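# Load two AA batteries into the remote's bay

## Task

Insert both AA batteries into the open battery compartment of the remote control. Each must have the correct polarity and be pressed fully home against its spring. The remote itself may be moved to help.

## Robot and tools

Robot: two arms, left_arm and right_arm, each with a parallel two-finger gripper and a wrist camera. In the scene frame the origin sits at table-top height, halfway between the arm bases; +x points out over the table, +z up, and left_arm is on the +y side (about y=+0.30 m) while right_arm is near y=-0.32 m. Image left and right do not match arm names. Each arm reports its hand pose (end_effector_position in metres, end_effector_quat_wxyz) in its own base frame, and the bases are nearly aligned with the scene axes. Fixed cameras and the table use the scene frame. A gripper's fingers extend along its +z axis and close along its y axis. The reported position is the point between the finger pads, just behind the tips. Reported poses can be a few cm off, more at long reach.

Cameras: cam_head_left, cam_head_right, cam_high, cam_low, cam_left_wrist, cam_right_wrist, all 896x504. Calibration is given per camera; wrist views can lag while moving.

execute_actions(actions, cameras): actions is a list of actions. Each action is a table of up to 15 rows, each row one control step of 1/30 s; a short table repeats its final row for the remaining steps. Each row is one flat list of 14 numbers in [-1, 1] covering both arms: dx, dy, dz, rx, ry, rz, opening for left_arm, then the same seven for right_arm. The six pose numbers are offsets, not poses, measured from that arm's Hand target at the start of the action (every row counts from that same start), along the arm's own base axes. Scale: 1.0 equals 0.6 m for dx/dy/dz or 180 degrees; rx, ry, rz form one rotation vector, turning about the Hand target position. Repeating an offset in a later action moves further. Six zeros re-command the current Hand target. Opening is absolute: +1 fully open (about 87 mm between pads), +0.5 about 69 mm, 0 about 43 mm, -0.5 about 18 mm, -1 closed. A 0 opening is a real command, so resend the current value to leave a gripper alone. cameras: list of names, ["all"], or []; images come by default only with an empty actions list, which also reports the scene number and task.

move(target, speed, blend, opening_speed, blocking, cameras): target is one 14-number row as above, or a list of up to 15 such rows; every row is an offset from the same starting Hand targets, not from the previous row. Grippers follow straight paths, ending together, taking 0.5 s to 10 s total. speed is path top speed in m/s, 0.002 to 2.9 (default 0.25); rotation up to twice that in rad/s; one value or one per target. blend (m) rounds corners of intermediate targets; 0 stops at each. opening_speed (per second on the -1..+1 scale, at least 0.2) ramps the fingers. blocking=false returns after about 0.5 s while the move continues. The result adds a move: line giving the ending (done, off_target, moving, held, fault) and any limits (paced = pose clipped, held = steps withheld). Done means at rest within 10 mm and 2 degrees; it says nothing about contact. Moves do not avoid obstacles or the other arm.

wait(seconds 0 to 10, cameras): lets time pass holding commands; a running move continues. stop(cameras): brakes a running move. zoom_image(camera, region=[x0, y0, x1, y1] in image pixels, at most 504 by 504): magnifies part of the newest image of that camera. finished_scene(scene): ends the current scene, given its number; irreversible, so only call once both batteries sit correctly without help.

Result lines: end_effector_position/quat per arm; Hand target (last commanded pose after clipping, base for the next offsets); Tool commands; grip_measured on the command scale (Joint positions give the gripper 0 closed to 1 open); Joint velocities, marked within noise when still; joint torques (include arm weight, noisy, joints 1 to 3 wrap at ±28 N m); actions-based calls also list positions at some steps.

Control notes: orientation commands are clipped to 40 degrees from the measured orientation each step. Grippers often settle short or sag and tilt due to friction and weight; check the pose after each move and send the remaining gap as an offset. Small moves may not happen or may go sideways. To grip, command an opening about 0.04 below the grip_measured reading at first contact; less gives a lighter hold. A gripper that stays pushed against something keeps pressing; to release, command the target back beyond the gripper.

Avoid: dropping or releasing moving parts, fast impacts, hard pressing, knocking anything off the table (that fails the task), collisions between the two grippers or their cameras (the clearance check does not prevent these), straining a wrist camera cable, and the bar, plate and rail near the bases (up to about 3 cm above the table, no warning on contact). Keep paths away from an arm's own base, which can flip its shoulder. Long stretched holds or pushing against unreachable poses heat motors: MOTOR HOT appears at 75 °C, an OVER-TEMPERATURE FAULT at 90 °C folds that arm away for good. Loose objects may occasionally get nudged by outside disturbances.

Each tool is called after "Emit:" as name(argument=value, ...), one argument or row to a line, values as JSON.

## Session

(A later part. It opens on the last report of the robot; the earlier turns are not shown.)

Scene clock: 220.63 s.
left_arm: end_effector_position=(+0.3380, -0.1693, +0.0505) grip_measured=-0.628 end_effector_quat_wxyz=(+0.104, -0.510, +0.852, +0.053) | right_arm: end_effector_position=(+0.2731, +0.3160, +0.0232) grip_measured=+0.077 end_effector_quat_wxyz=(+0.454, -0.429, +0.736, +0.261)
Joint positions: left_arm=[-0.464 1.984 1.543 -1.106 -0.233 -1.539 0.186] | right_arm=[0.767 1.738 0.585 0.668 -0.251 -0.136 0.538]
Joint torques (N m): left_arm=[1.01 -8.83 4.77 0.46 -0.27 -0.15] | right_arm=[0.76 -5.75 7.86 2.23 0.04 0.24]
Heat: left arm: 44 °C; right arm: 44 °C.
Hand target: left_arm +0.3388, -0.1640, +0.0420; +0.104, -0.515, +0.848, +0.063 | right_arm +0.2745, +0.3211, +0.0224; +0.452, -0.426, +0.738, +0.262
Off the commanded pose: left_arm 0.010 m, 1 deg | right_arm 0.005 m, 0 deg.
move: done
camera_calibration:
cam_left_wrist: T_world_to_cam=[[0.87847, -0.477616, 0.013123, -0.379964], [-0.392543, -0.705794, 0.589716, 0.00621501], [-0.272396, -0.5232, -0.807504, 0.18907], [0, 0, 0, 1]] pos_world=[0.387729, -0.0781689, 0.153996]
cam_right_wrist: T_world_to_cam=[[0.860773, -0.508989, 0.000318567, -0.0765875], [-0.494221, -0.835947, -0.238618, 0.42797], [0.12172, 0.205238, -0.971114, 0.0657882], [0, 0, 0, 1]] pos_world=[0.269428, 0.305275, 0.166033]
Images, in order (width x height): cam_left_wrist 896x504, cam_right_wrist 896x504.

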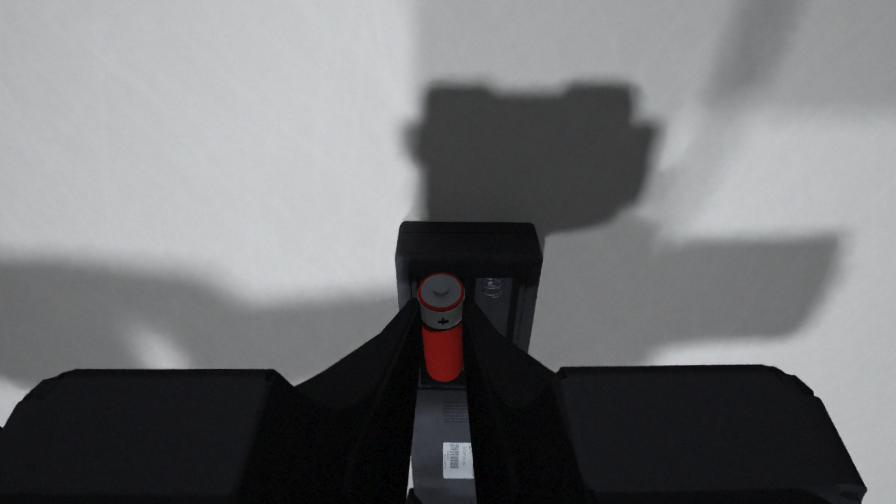

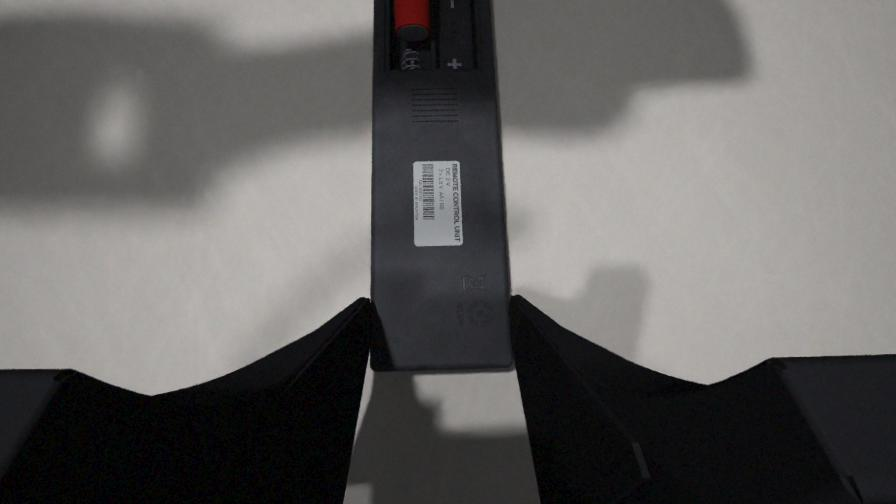

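Emit:
move(
  target=[-0.0005,0.0005,-0.009,0,0,0.011,-0.75, 0,0,0,0,0,0,0.0],
  speed=0.08,
  cameras=["cam_left_wrist", "cam_right_wrist"],
)

Emit:
zoom_image(
  camera="cam_right_wrist",
  region=[340, 0, 540, 120],
)

Emit:
zoom_image(
  camera="cam_left_wrist",
  region=[360, 190, 560, 390],
)

Scene clock: 232.70 s.
left_arm: end_effector_position=(+0.3383, -0.1694, +0.0474) grip_measured=-0.628 end_effector_quat_wxyz=(+0.105, -0.524, +0.844, +0.052) | right_arm: end_effector_position=(+0.2731, +0.3160, +0.0232) grip_measured=+0.077 end_effector_quat_wxyz=(+0.454, -0.429, +0.736, +0.261)
Joint positions: left_arm=[-0.464 1.984 1.531 -1.095 -0.233 -1.574 0.186] | right_arm=[0.767 1.738 0.585 0.668 -0.251 -0.136 0.538]
Joint torques (N m): left_arm=[0.88 -8.43 4.81 0.5 -0.29 -0.21] | right_arm=[0.75 -5.76 7.87 2.23 0.04 0.23]
Heat: left arm: 44 °C; right arm: 44 °C.
Hand target: left_arm +0.3384, -0.1637, +0.0366; +0.103, -0.530, +0.839, +0.065 | right_arm +0.2745, +0.3211, +0.0224; +0.452, -0.426, +0.738, +0.262
Off the commanded pose: left_arm 0.012 m, 2 deg | right_arm 0.005 m, 0 deg.
move: off_target (left_arm)
camera_calibration:
cam_left_wrist: T_world_to_cam=[[0.893829, -0.447979, 0.0196244, -0.380763], [-0.372035, -0.716448, 0.590163, -0.000697737], [-0.250321, -0.534806, -0.807045, 0.177077], [0, 0, 0, 1]] pos_world=[0.384403, -0.076372, 0.150793]
cam_right_wrist: T_world_to_cam=[[0.860773, -0.508989, 0.000318567, -0.0765875], [-0.494221, -0.835947, -0.238618, 0.42797], [0.12172, 0.205238, -0.971114, 0.0657882], [0, 0, 0, 1]] pos_world=[0.269428, 0.305275, 0.166033]
Images, in order (width x height): cam_left_wrist 896x504, cam_right_wrist 896x504.

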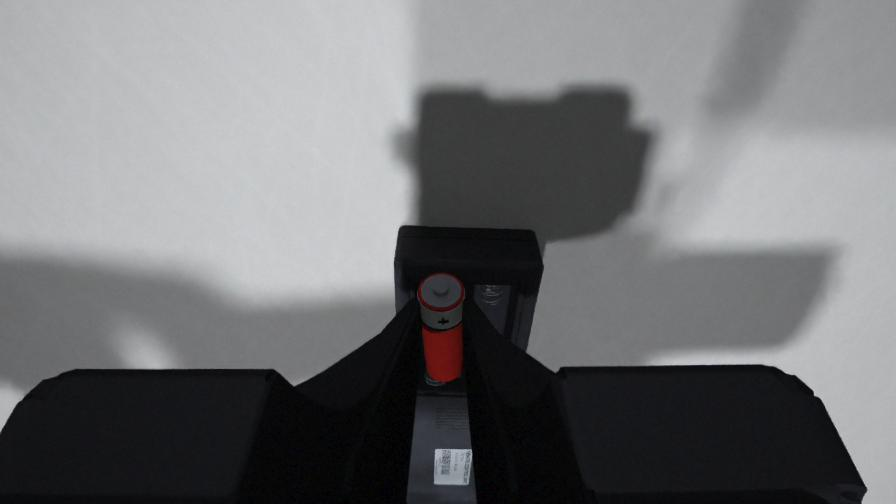

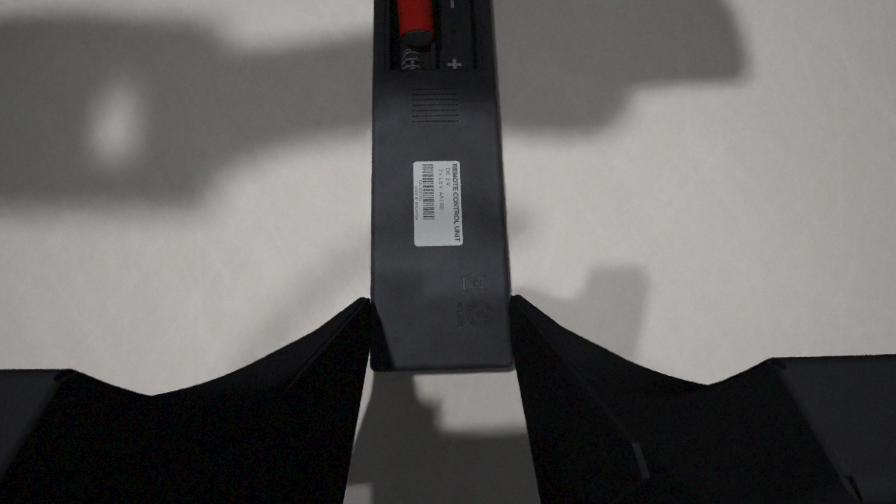

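Scaled by 2.520.

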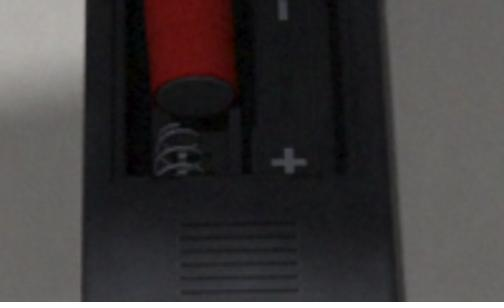

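Scaled by 2.520.

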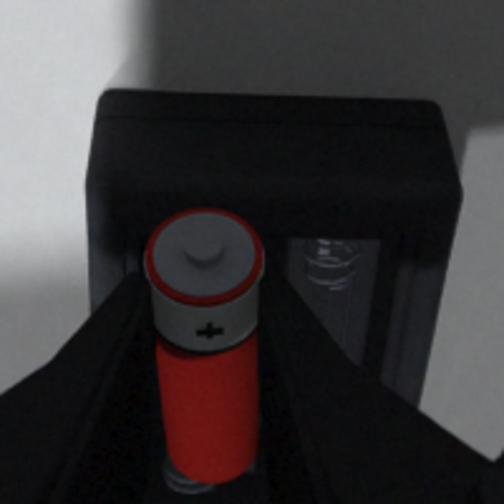

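Emit:
move(
  target=[0,0,-0.003,0,0,-0.0167,-0.75, 0,0,0,0,0,0,0.0],
  speed=0.08,
  cameras=["cam_left_wrist", "cam_right_wrist"],
)

Emit:
zoom_image(
  camera="cam_right_wrist",
  region=[340, 0, 540, 120],
)

Emit:
zoom_image(
  camera="cam_left_wrist",
  region=[360, 190, 560, 390],
)

Scene clock: 244.33 s.
left_arm: end_effector_position=(+0.3386, -0.1696, +0.0467) grip_measured=-0.628 end_effector_quat_wxyz=(+0.106, -0.507, +0.854, +0.050) | right_arm: end_effector_position=(+0.2731, +0.3160, +0.0232) grip_measured=+0.077 end_effector_quat_wxyz=(+0.454, -0.429, +0.736, +0.261)
Joint positions: left_arm=[-0.464 1.984 1.528 -1.083 -0.233 -1.534 0.186] | right_arm=[0.767 1.738 0.585 0.668 -0.251 -0.136 0.538]
Joint torques (N m): left_arm=[0.94 -8.46 4.03 0.55 -0.32 -0.06] | right_arm=[0.75 -5.75 7.86 2.23 0.04 0.23]
Heat: left arm: 44 °C; right arm: 44 °C.
Hand target: left_arm +0.3384, -0.1637, +0.0348; +0.104, -0.508, +0.853, +0.062 | right_arm +0.2745, +0.3211, +0.0223; +0.452, -0.426, +0.738, +0.262
Off the commanded pose: left_arm 0.013 m, 1 deg | right_arm 0.005 m, 0 deg.
move: off_target (left_arm)
camera_calibration:
cam_left_wrist: T_world_to_cam=[[0.875681, -0.48253, 0.018663, -0.380729], [-0.39949, -0.702188, 0.589356, 0.011518], [-0.271277, -0.523543, -0.807658, 0.18557], [0, 0, 0, 1]] pos_world=[0.388339, -0.0784714, 0.150194]
cam_right_wrist: T_world_to_cam=[[0.860773, -0.508989, 0.000318567, -0.0765875], [-0.494221, -0.835947, -0.238618, 0.42797], [0.12172, 0.205238, -0.971114, 0.0657882], [0, 0, 0, 1]] pos_world=[0.269428, 0.305275, 0.166033]
Images, in order (width x height): cam_left_wrist 896x504, cam_right_wrist 896x504.

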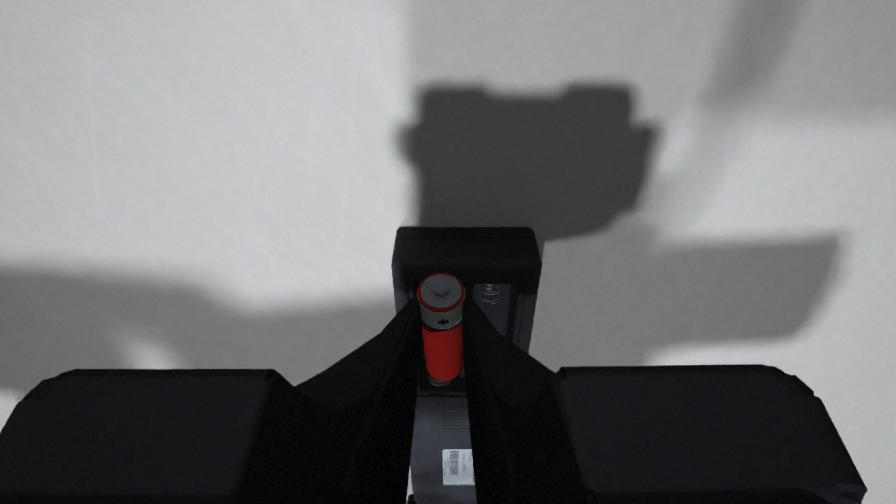

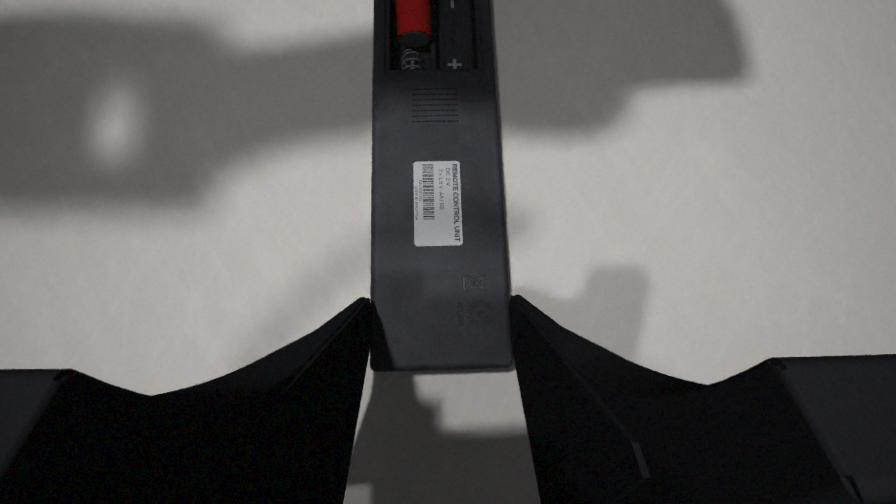

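Scaled by 2.520.

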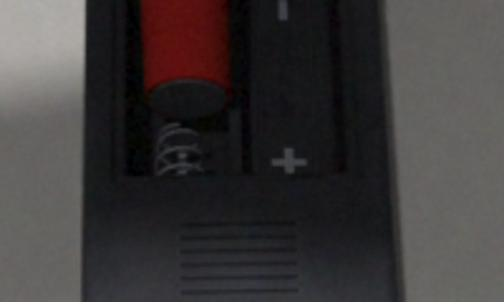

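Scaled by 2.520.

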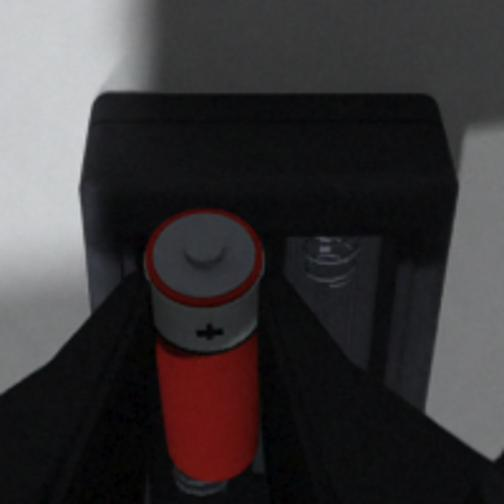

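Emit:
move(
  target=[-0.0050,0.0027,-0.004,0,0,-0.004,-0.75, 0,0,0,0,0,0,0.0],
  speed=0.08,
  cameras=["cam_right_wrist"],
)

Emit:
zoom_image(
  camera="cam_right_wrist",
  region=[340, 0, 540, 120],
)

Scene clock: 249.53 s.
left_arm: end_effector_position=(+0.3380, -0.1693, +0.0453) grip_measured=-0.628 end_effector_quat_wxyz=(+0.107, -0.502, +0.857, +0.048) | right_arm: end_effector_position=(+0.2731, +0.3160, +0.0232) grip_measured=+0.077 end_effector_quat_wxyz=(+0.454, -0.429, +0.736, +0.261)
Joint positions: left_arm=[-0.464 1.98 1.515 -1.07 -0.233 -1.52 0.186] | right_arm=[0.767 1.738 0.585 0.668 -0.251 -0.136 0.538]
Joint torques (N m): left_arm=[0.81 -8.83 2.96 0.59 -0.22 -0.1] | right_arm=[0.76 -5.78 7.84 2.23 0.04 0.23]
Heat: left arm: 44 °C; right arm: 44 °C.
Hand target: left_arm +0.3353, -0.1620, +0.0324; +0.105, -0.502, +0.856, +0.062 | right_arm +0.2745, +0.3211, +0.0223; +0.452, -0.426, +0.738, +0.262
Off the commanded pose: left_arm 0.015 m, 2 deg | right_arm 0.005 m, 0 deg.
move: off_target (left_arm)
camera_calibration:
cam_right_wrist: T_world_to_cam=[[0.860773, -0.508989, 0.000318567, -0.0765875], [-0.494221, -0.835947, -0.238618, 0.42797], [0.12172, 0.205238, -0.971114, 0.0657882], [0, 0, 0, 1]] pos_world=[0.269428, 0.305275, 0.166033]
Images, in order (width x height): cam_right_wrist 896x504.

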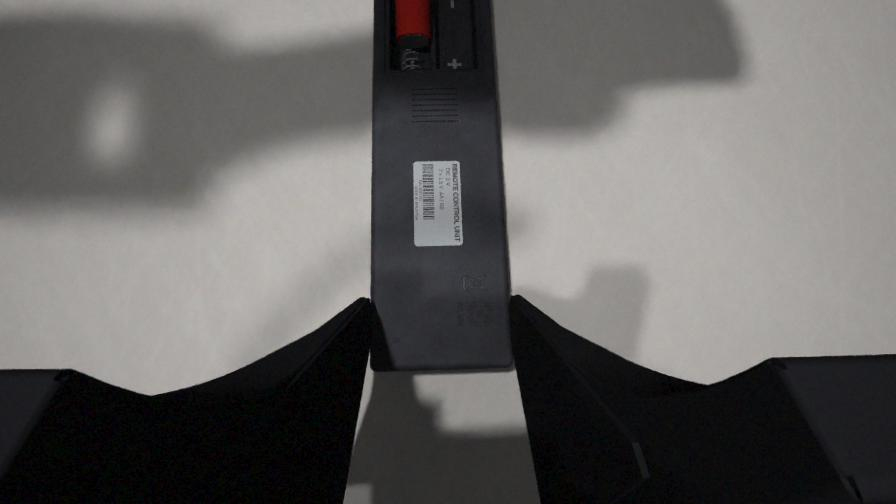

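Scaled by 2.520.

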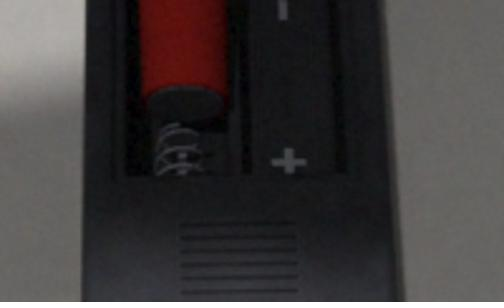

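Emit:
move(
  target=[-0.0128,-0.0234,0.004,0,0,0,-0.75, 0,0,0,0,0,0,0.0],
  speed=0.06,
  cameras=["cam_left_wrist", "cam_right_wrist"],
)

Emit:
zoom_image(
  camera="cam_right_wrist",
  region=[340, 0, 540, 120],
)

Emit:
zoom_image(
  camera="cam_left_wrist",
  region=[360, 190, 560, 390],
)

Scene clock: 254.33 s.
left_arm: end_effector_position=(+0.3358, -0.1751, +0.0452) grip_measured=-0.628 end_effector_quat_wxyz=(+0.114, -0.502, +0.856, +0.050) | right_arm: end_effector_position=(+0.2731, +0.3160, +0.0232) grip_measured=+0.077 end_effector_quat_wxyz=(+0.454, -0.429, +0.736, +0.261)
Joint positions: left_arm=[-0.488 1.98 1.515 -1.07 -0.248 -1.544 0.186] | right_arm=[0.767 1.738 0.585 0.668 -0.251 -0.136 0.538]
Joint torques (N m): left_arm=[-0.81 -9.03 3.79 0.38 -0.11 -0.24] | right_arm=[0.75 -5.74 7.88 2.23 0.03 0.24]
Heat: left arm: 45 °C; right arm: 45 °C.
Hand target: left_arm +0.3277, -0.1761, +0.0348; +0.105, -0.502, +0.856, +0.062 | right_arm +0.2745, +0.3211, +0.0223; +0.452, -0.426, +0.738, +0.262
Off the commanded pose: left_arm 0.013 m, 2 deg | right_arm 0.005 m, 0 deg.
move: off_target (left_arm)
camera_calibration:
cam_left_wrist: T_world_to_cam=[[0.869172, -0.493863, 0.0252772, -0.381012], [-0.416119, -0.702816, 0.57697, 0.0133775], [-0.267179, -0.512004, -0.816374, 0.181647], [0, 0, 0, 1]] pos_world=[0.385264, -0.0857621, 0.150204]
cam_right_wrist: T_world_to_cam=[[0.860773, -0.508989, 0.000318567, -0.0765875], [-0.494221, -0.835947, -0.238618, 0.42797], [0.12172, 0.205238, -0.971114, 0.0657882], [0, 0, 0, 1]] pos_world=[0.269428, 0.305275, 0.166033]
Images, in order (width x height): cam_left_wrist 896x504, cam_right_wrist 896x504.

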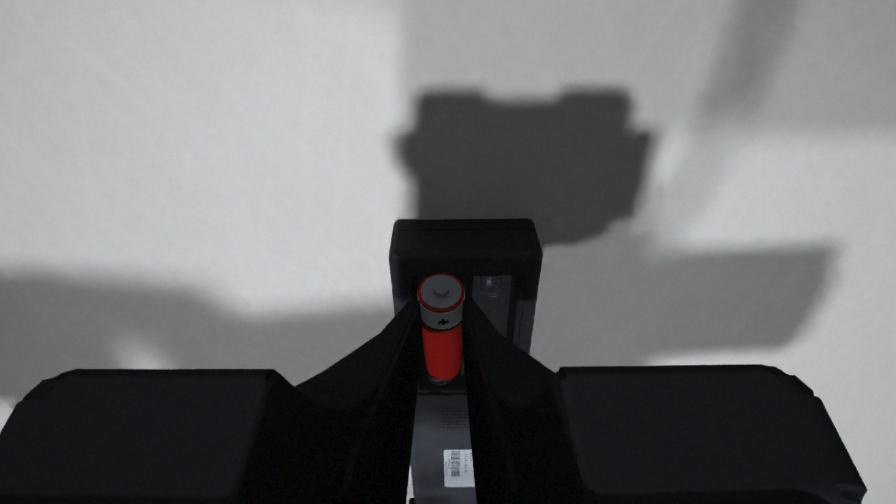

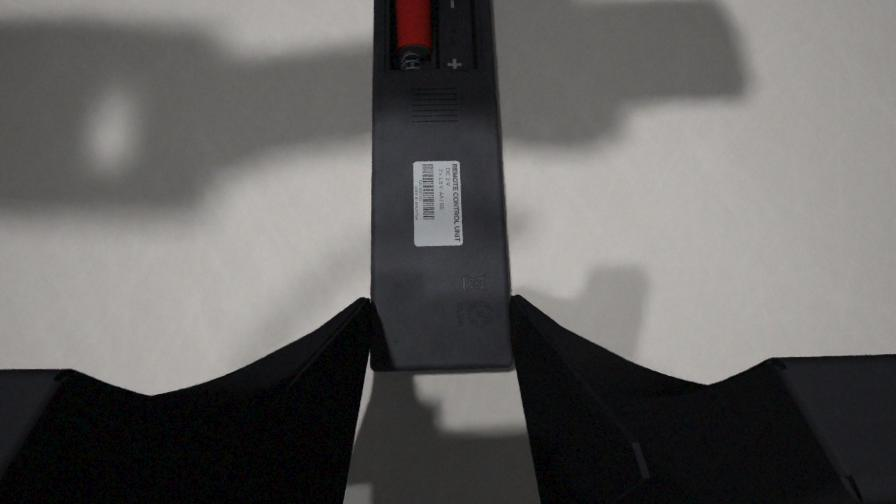

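Scaled by 2.520.

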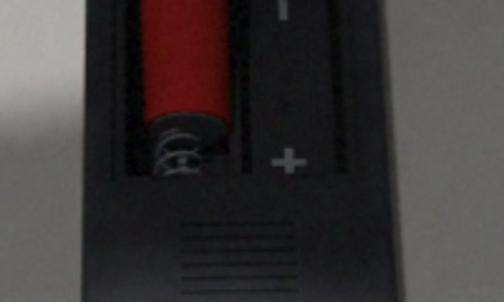

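Scaled by 2.520.

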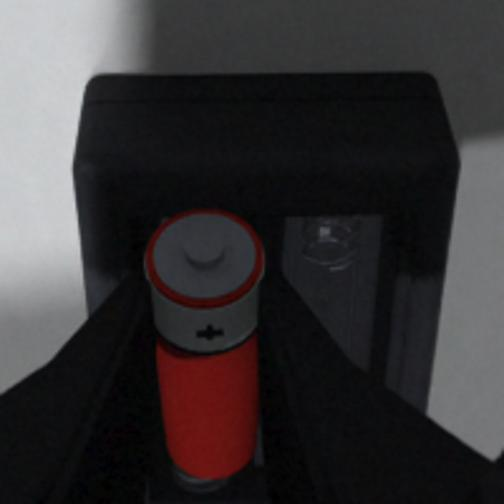

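Emit:
move(
  target=[-0.0128,-0.0234,0.0,0,0,0,-0.75, 0,0,0,0,0,0,0.0],
  speed=0.06,
  cameras=["cam_left_wrist", "cam_right_wrist"],
)

Emit:
zoom_image(
  camera="cam_right_wrist",
  region=[340, 0, 540, 120],
)

Emit:
zoom_image(
  camera="cam_left_wrist",
  region=[360, 190, 560, 390],
)

Scene clock: 261.23 s.
left_arm: end_effector_position=(+0.3338, -0.1776, +0.0449) grip_measured=-0.628 end_effector_quat_wxyz=(+0.132, -0.508, +0.849, +0.061) | right_arm: end_effector_position=(+0.2731, +0.3160, +0.0232) grip_measured=+0.077 end_effector_quat_wxyz=(+0.454, -0.429, +0.736, +0.261)
Joint positions: left_arm=[-0.516 1.98 1.512 -1.078 -0.29 -1.59 0.186] | right_arm=[0.767 1.738 0.585 0.668 -0.251 -0.136 0.538]
Joint torques (N m): left_arm=[-1.85 -8.85 4.36 0.38 0.34 -0.23] | right_arm=[0.77 -5.75 7.87 2.23 0.04 0.23]
Heat: left arm: 45 °C; right arm: 45 °C.
Hand target: left_arm +0.3201, -0.1902, +0.0348; +0.105, -0.502, +0.856, +0.062 | right_arm +0.2745, +0.3211, +0.0223; +0.452, -0.426, +0.738, +0.262
Off the commanded pose: left_arm 0.021 m, 3 deg | right_arm 0.005 m, 0 deg.
move: off_target (left_arm)
camera_calibration:
cam_left_wrist: T_world_to_cam=[[0.877106, -0.479515, 0.0274006, -0.380701], [-0.41564, -0.729207, 0.5436, 0.00766371], [-0.240683, -0.488183, -0.838897, 0.176032], [0, 0, 0, 1]] pos_world=[0.379468, -0.0910275, 0.153938]
cam_right_wrist: T_world_to_cam=[[0.860773, -0.508989, 0.000318567, -0.0765875], [-0.494221, -0.835947, -0.238618, 0.42797], [0.12172, 0.205238, -0.971114, 0.0657882], [0, 0, 0, 1]] pos_world=[0.269428, 0.305275, 0.166033]
Images, in order (width x height): cam_left_wrist 896x504, cam_right_wrist 896x504.

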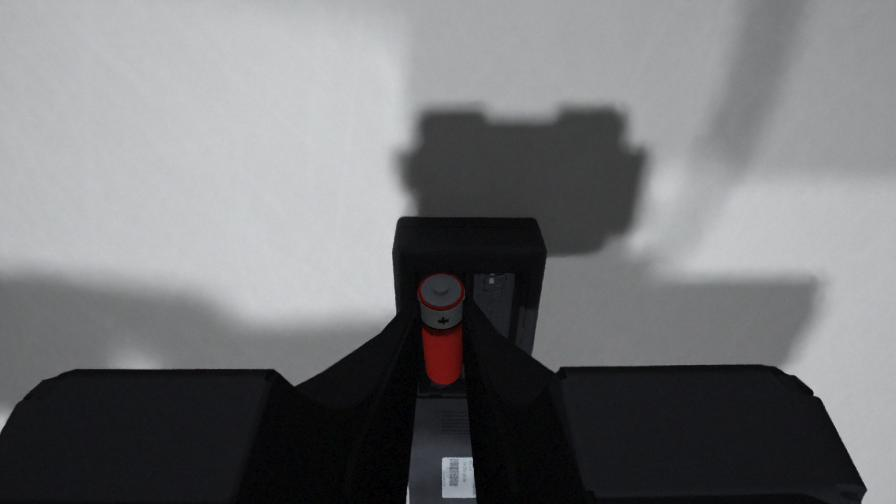

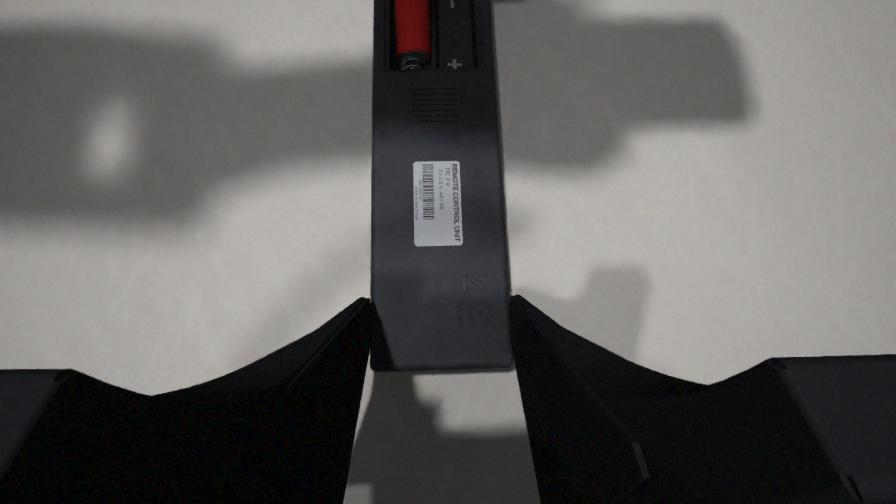

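Scaled by 2.520.

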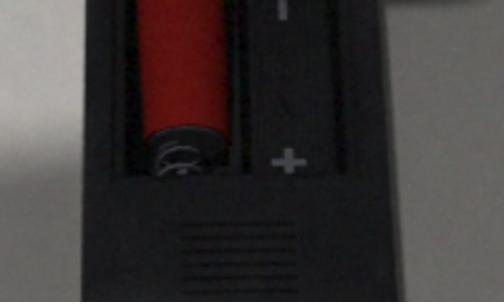

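Scaled by 2.520.

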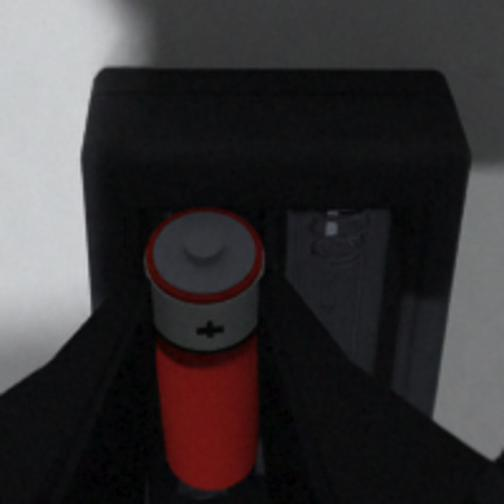

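Emit:
move(
  target=[-0.0128,-0.0234,-0.002,-0.0195,0.0106,0,-0.75, 0,0,0,0,0,0,0.0],
  speed=0.06,
  cameras=["cam_left_wrist", "cam_right_wrist"],
)

Emit:
zoom_image(
  camera="cam_right_wrist",
  region=[340, 0, 540, 120],
)

Emit:
zoom_image(
  camera="cam_left_wrist",
  region=[360, 190, 560, 390],
)

Scene clock: 269.97 s.
left_arm: end_effector_position=(+0.3327, -0.1799, +0.0448) grip_measured=-0.628 end_effector_quat_wxyz=(+0.126, -0.512, +0.848, +0.057) | right_arm: end_effector_position=(+0.2731, +0.3160, +0.0232) grip_measured=+0.077 end_effector_quat_wxyz=(+0.454, -0.429, +0.736, +0.261)
Joint positions: left_arm=[-0.517 1.98 1.512 -1.079 -0.277 -1.601 0.186] | right_arm=[0.767 1.738 0.585 0.668 -0.251 -0.136 0.538]
Joint torques (N m): left_arm=[-2.5 -9.01 4.27 0.36 0.87 -0.13] | right_arm=[0.75 -5.75 7.87 2.23 0.04 0.24]
Heat: left arm: 45 °C; right arm: 45 °C.
Hand target: left_arm +0.3123, -0.2042, +0.0336; +0.075, -0.504, +0.859, +0.044 | right_arm +0.2745, +0.3211, +0.0223; +0.452, -0.426, +0.738, +0.262
Off the commanded pose: left_arm 0.034 m, 6 deg | right_arm 0.005 m, 0 deg.
move: off_target (left_arm)
camera_calibration:
cam_left_wrist: T_world_to_cam=[[0.881612, -0.471091, 0.0288594, -0.380823], [-0.406198, -0.72619, 0.554664, 0.00248968], [-0.24034, -0.500721, -0.831574, 0.171863], [0, 0, 0, 1]] pos_world=[0.378055, -0.0915389, 0.152526]
cam_right_wrist: T_world_to_cam=[[0.860773, -0.508989, 0.000318567, -0.0765875], [-0.494221, -0.835947, -0.238618, 0.42797], [0.12172, 0.205238, -0.971114, 0.0657882], [0, 0, 0, 1]] pos_world=[0.269428, 0.305275, 0.166033]
Images, in order (width x height): cam_left_wrist 896x504, cam_right_wrist 896x504.

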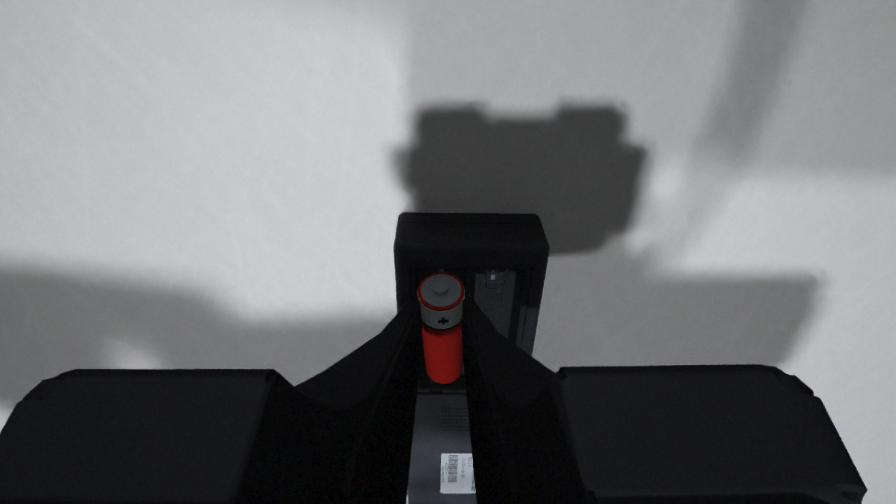

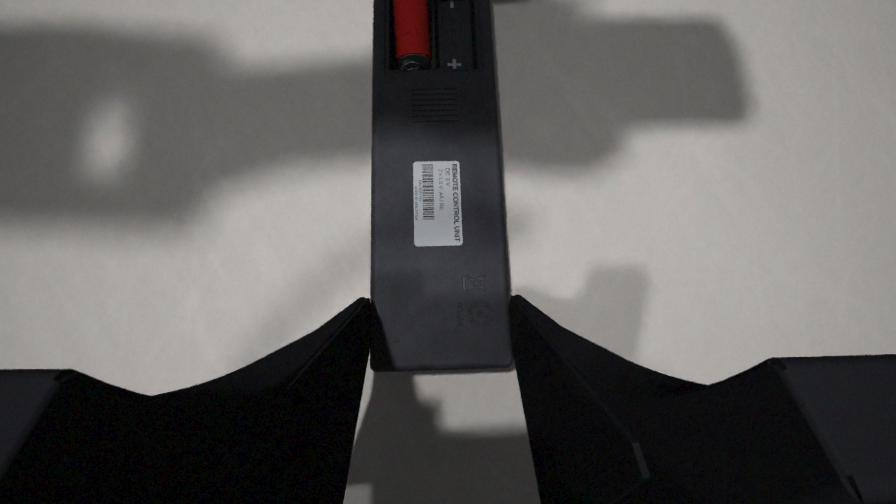

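Scaled by 2.520.

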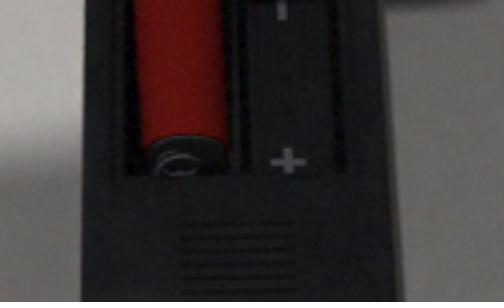

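Scaled by 2.520.

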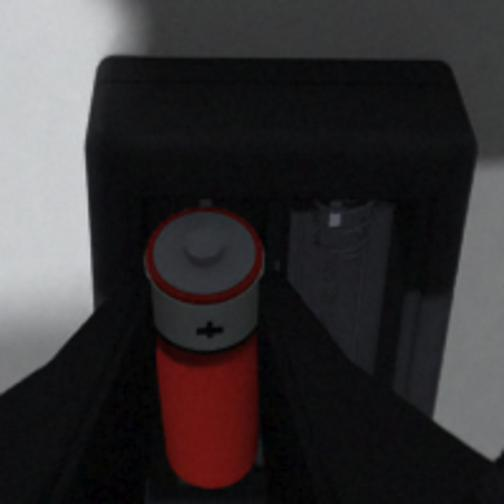

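Emit:
move(
  target=[-0.0140,-0.0230,0.0,0,0,0,-0.75, 0,0,0,0,0,0,0.0],
  speed=0.06,
  cameras=["cam_left_wrist", "cam_right_wrist"],
)

Emit:
zoom_image(
  camera="cam_right_wrist",
  region=[340, 0, 540, 120],
)

Emit:
zoom_image(
  camera="cam_left_wrist",
  region=[360, 190, 560, 390],
)

Scene clock: 275.33 s.
left_arm: end_effector_position=(+0.3304, -0.1831, +0.0451) grip_measured=-0.628 end_effector_quat_wxyz=(+0.140, -0.518, +0.841, +0.064) | right_arm: end_effector_position=(+0.2731, +0.3160, +0.0232) grip_measured=+0.077 end_effector_quat_wxyz=(+0.454, -0.429, +0.736, +0.261)
Joint positions: left_arm=[-0.543 1.98 1.512 -1.089 -0.309 -1.644 0.186] | right_arm=[0.767 1.738 0.585 0.668 -0.251 -0.136 0.538]
Joint torques (N m): left_arm=[-3.92 -8.73 4.56 0.34 1.18 -0.18] | right_arm=[0.76 -5.78 7.87 2.23 0.04 0.24]
Heat: left arm: 45 °C; right arm: 45 °C.
Hand target: left_arm +0.3039, -0.2181, +0.0336; +0.075, -0.504, +0.859, +0.044 | right_arm +0.2745, +0.3211, +0.0223; +0.452, -0.426, +0.738, +0.262
Off the commanded pose: left_arm 0.045 m, 8 deg | right_arm 0.005 m, 0 deg.
move: off_target (left_arm)
camera_calibration:
cam_left_wrist: T_world_to_cam=[[0.888493, -0.457682, 0.0332754, -0.380332], [-0.404309, -0.746454, 0.528527, -0.00409157], [-0.217059, -0.483046, -0.848264, 0.166261], [0, 0, 0, 1]] pos_world=[0.372357, -0.0968136, 0.155852]
cam_right_wrist: T_world_to_cam=[[0.860773, -0.508989, 0.000318567, -0.0765875], [-0.494221, -0.835947, -0.238618, 0.42797], [0.12172, 0.205238, -0.971114, 0.0657882], [0, 0, 0, 1]] pos_world=[0.269428, 0.305275, 0.166033]
Images, in order (width x height): cam_left_wrist 896x504, cam_right_wrist 896x504.

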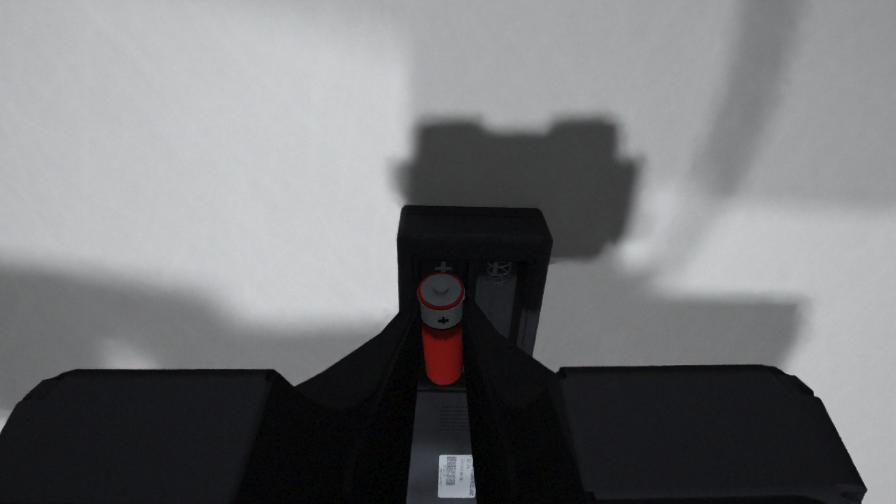

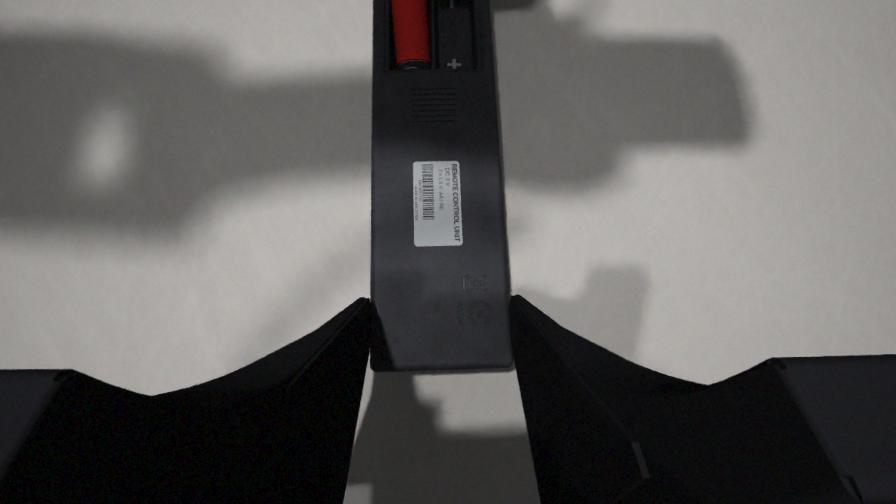

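Scaled by 2.520.

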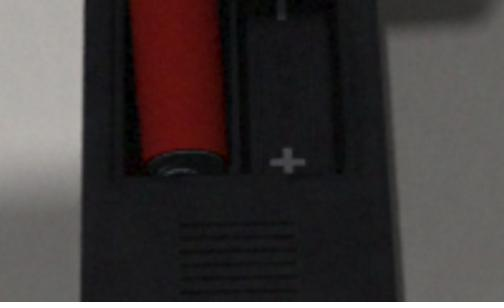

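Scaled by 2.520.

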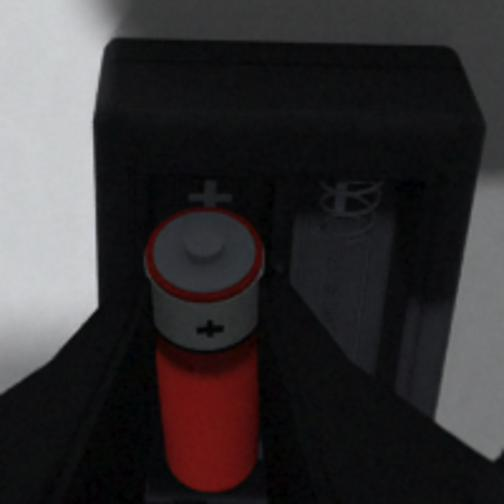

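Emit:
move(
  target=[-0.0053,-0.0086,-0.02,-0.0146,0.0080,0,-0.75, 0,0,0,0,0,0,0.0],
  speed=0.06,
  cameras=["cam_left_wrist", "cam_right_wrist"],
)

Emit:
zoom_image(
  camera="cam_left_wrist",
  region=[360, 190, 560, 390],
)

Scene clock: 279.53 s.
left_arm: end_effector_position=(+0.3293, -0.1830, +0.0419) grip_measured=-0.628 end_effector_quat_wxyz=(+0.138, -0.519, +0.841, +0.064) | right_arm: end_effector_position=(+0.2731, +0.3160, +0.0232) grip_measured=+0.077 end_effector_quat_wxyz=(+0.454, -0.429, +0.736, +0.261)
Joint positions: left_arm=[-0.543 1.98 1.499 -1.077 -0.306 -1.645 0.186] | right_arm=[0.767 1.738 0.585 0.668 -0.251 -0.136 0.538]
Joint torques (N m): left_arm=[-2.97 -7.95 3.12 0.59 1.69 -0.13] | right_arm=[0.77 -5.75 7.88 2.23 0.04 0.23]
Heat: left arm: 45 °C; right arm: 45 °C.
Hand target: left_arm +0.3008, -0.2232, +0.0216; +0.053, -0.505, +0.861, +0.030 | right_arm +0.2745, +0.3211, +0.0223; +0.452, -0.426, +0.738, +0.262
Off the commanded pose: left_arm 0.053 m, 11 deg | right_arm 0.005 m, 0 deg.
move: off_target (left_arm)
camera_calibration:
cam_left_wrist: T_world_to_cam=[[0.889201, -0.456374, 0.032322, -0.379179], [-0.402103, -0.745847, 0.531061, -0.00357066], [-0.218255, -0.485217, -0.846717, 0.163216], [0, 0, 0, 1]] pos_world=[0.371353, -0.0965156, 0.15235]
cam_right_wrist: T_world_to_cam=[[0.860773, -0.508989, 0.000318567, -0.0765875], [-0.494221, -0.835947, -0.238618, 0.42797], [0.12172, 0.205238, -0.971114, 0.0657882], [0, 0, 0, 1]] pos_world=[0.269428, 0.305275, 0.166033]
Images, in order (width x height): cam_left_wrist 896x504, cam_right_wrist 896x504.

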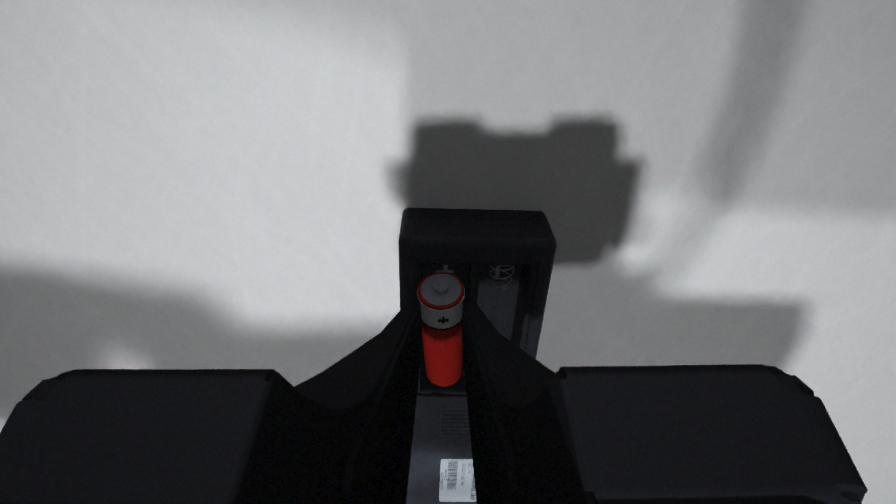

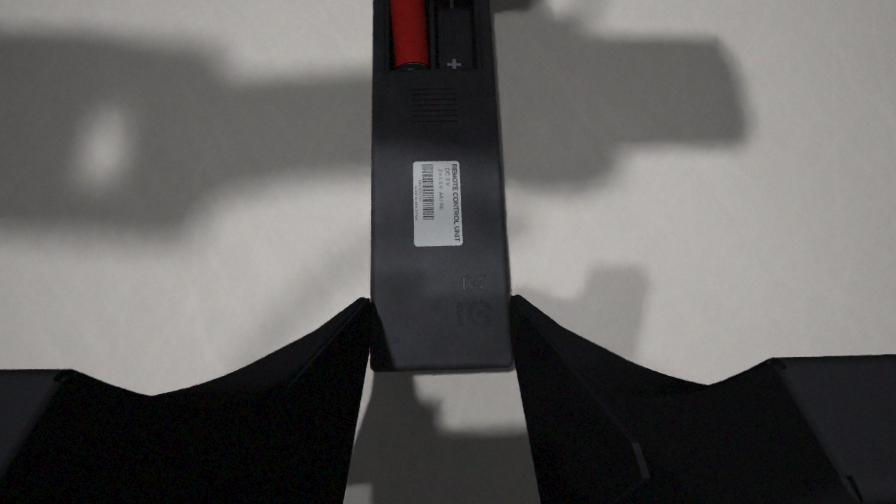

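Scaled by 2.520.

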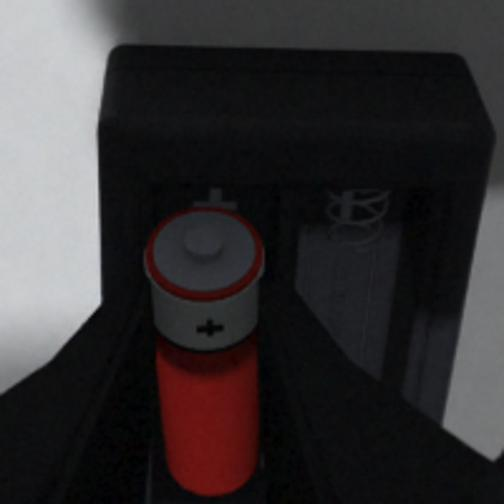

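Emit:
move(
  target=[-0.0030,-0.0050,-0.022,-0.0098,0.0053,0,-0.75, 0,0,0,0,0,0,0.0],
  speed=0.06,
  cameras=["cam_left_wrist", "cam_right_wrist"],
)

Emit:
zoom_image(
  camera="cam_left_wrist",
  region=[360, 190, 560, 390],
)

Emit:
zoom_image(
  camera="cam_right_wrist",
  region=[340, 0, 540, 120],
)

Scene clock: 284.27 s.
left_arm: end_effector_position=(+0.3287, -0.1833, +0.0406) grip_measured=-0.628 end_effector_quat_wxyz=(+0.140, -0.518, +0.842, +0.059) | right_arm: end_effector_position=(+0.2731, +0.3160, +0.0232) grip_measured=+0.077 end_effector_quat_wxyz=(+0.454, -0.429, +0.736, +0.261)
Joint positions: left_arm=[-0.543 1.97 1.48 -1.057 -0.303 -1.642 0.186] | right_arm=[0.767 1.738 0.585 0.668 -0.251 -0.136 0.538]
Joint torques (N m): left_arm=[-2.74 -6.02 1.7 0.86 1.93 -0.2] | right_arm=[0.76 -5.74 7.86 2.23 0.05 0.23]
Heat: left arm: 45 °C; right arm: 45 °C.
Hand target: left_arm +0.2989, -0.2262, +0.0083; +0.037, -0.506, +0.862, +0.021 | right_arm +0.2745, +0.3211, +0.0223; +0.452, -0.426, +0.738, +0.262
Off the commanded pose: left_arm 0.061 m, 13 deg | right_arm 0.005 m, 0 deg.
move: off_target (left_arm)
camera_calibration:
cam_left_wrist: T_world_to_cam=[[0.887596, -0.458712, 0.0419184, -0.379098], [-0.408034, -0.74077, 0.533636, -0.000451823], [-0.213734, -0.490757, -0.844675, 0.159364], [0, 0, 0, 1]] pos_world=[0.370363, -0.0960228, 0.150743]
cam_right_wrist: T_world_to_cam=[[0.860773, -0.508989, 0.000318567, -0.0765875], [-0.494221, -0.835947, -0.238618, 0.42797], [0.12172, 0.205238, -0.971114, 0.0657882], [0, 0, 0, 1]] pos_world=[0.269428, 0.305275, 0.166033]
Images, in order (width x height): cam_left_wrist 896x504, cam_right_wrist 896x504.

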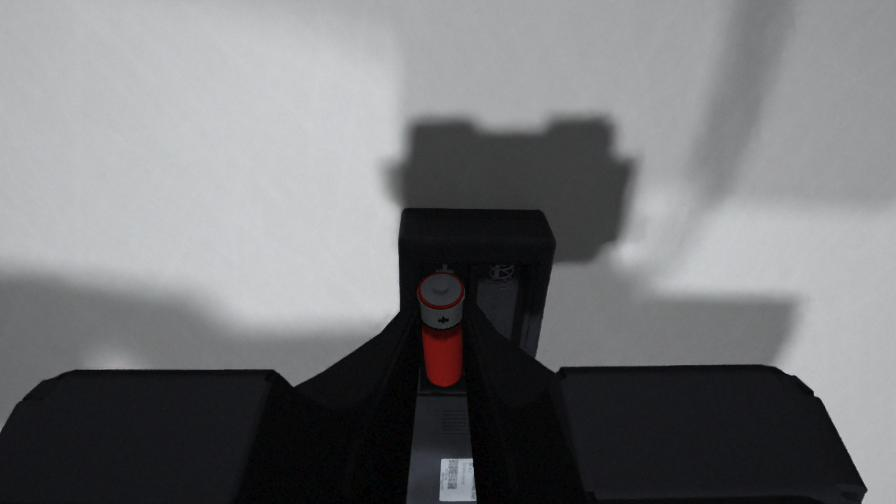

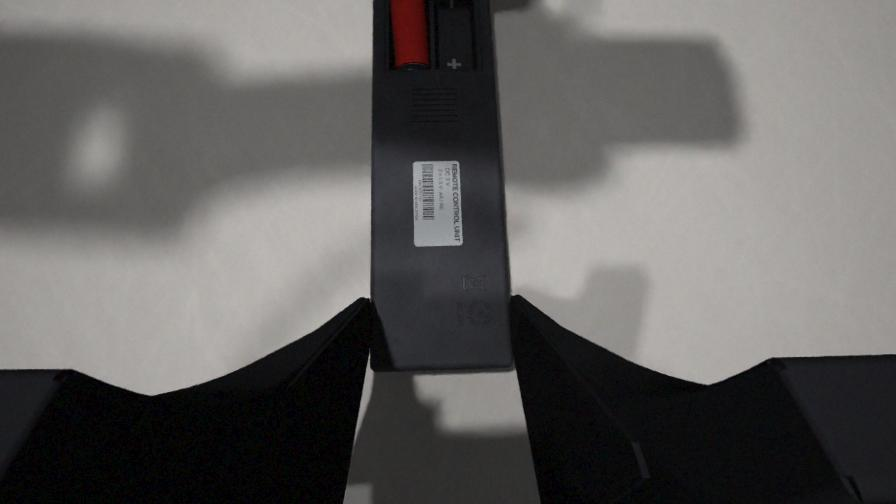

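Scaled by 2.520.

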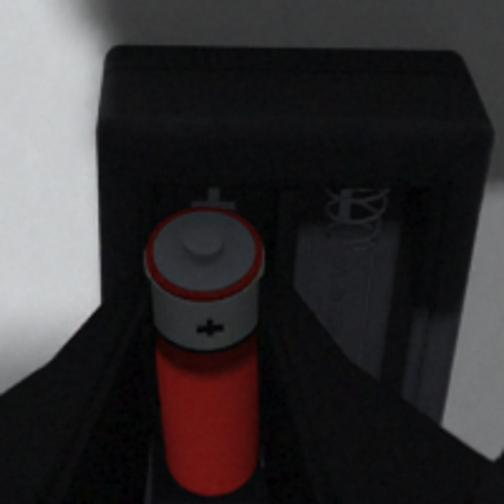

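Scaled by 2.520.

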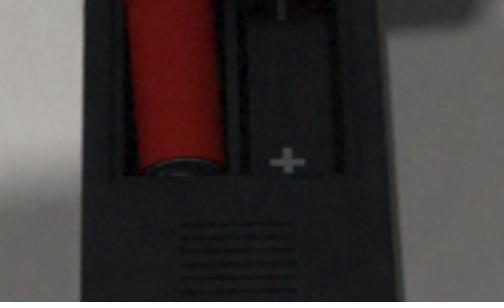

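Emit:
move(
  target=[-0.0020,-0.0030,-0.022,-0.0098,0.0053,0,-0.75, 0,0,0,0,0,0,0.0],
  speed=0.06,
  cameras=["cam_left_wrist"],
)

Emit:
zoom_image(
  camera="cam_left_wrist",
  region=[360, 190, 560, 390],
)

Scene clock: 289.00 s.
left_arm: end_effector_position=(+0.3285, -0.1831, +0.0397) grip_measured=-0.628 end_effector_quat_wxyz=(+0.132, -0.520, +0.843, +0.045) | right_arm: end_effector_position=(+0.2731, +0.3160, +0.0232) grip_measured=+0.077 end_effector_quat_wxyz=(+0.454, -0.429, +0.736, +0.261)
Joint positions: left_arm=[-0.529 1.953 1.452 -1.025 -0.276 -1.628 0.186] | right_arm=[0.767 1.738 0.585 0.668 -0.251 -0.136 0.538]
Joint torques (N m): left_arm=[-2.78 -3.3 1.18 1.02 2.01 -0.12] | right_arm=[0.76 -5.75 7.88 2.23 0.04 0.23]
Heat: left arm: 44 °C; right arm: 45 °C.
Hand target: left_arm +0.2977, -0.2280, -0.0049; +0.023, -0.506, +0.862, +0.012 | right_arm +0.2745, +0.3211, +0.0223; +0.452, -0.426, +0.738, +0.262
Off the commanded pose: left_arm 0.070 m, 13 deg | right_arm 0.005 m, 0 deg.
move: off_target (left_arm)
camera_calibration:
cam_left_wrist: T_world_to_cam=[[0.886846, -0.458475, 0.0574865, -0.379119], [-0.409717, -0.722744, 0.556572, 0.00301957], [-0.213627, -0.517147, -0.828808, 0.15311], [0, 0, 0, 1]] pos_world=[0.370165, -0.0924539, 0.147012]
Images, in order (width x height): cam_left_wrist 896x504.

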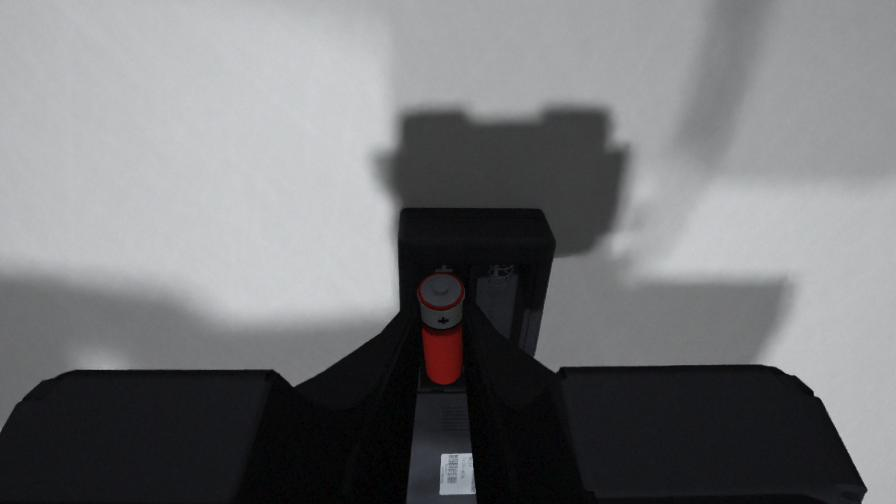

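Scaled by 2.520.

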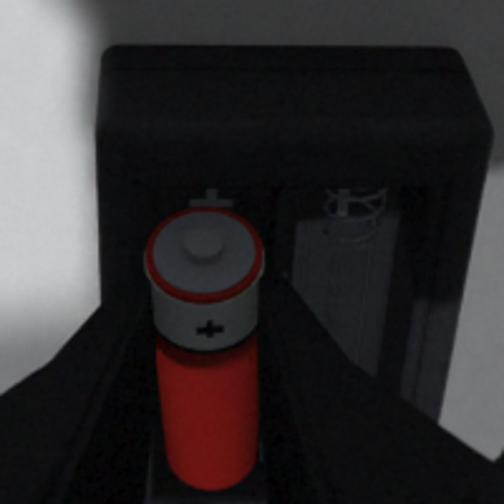

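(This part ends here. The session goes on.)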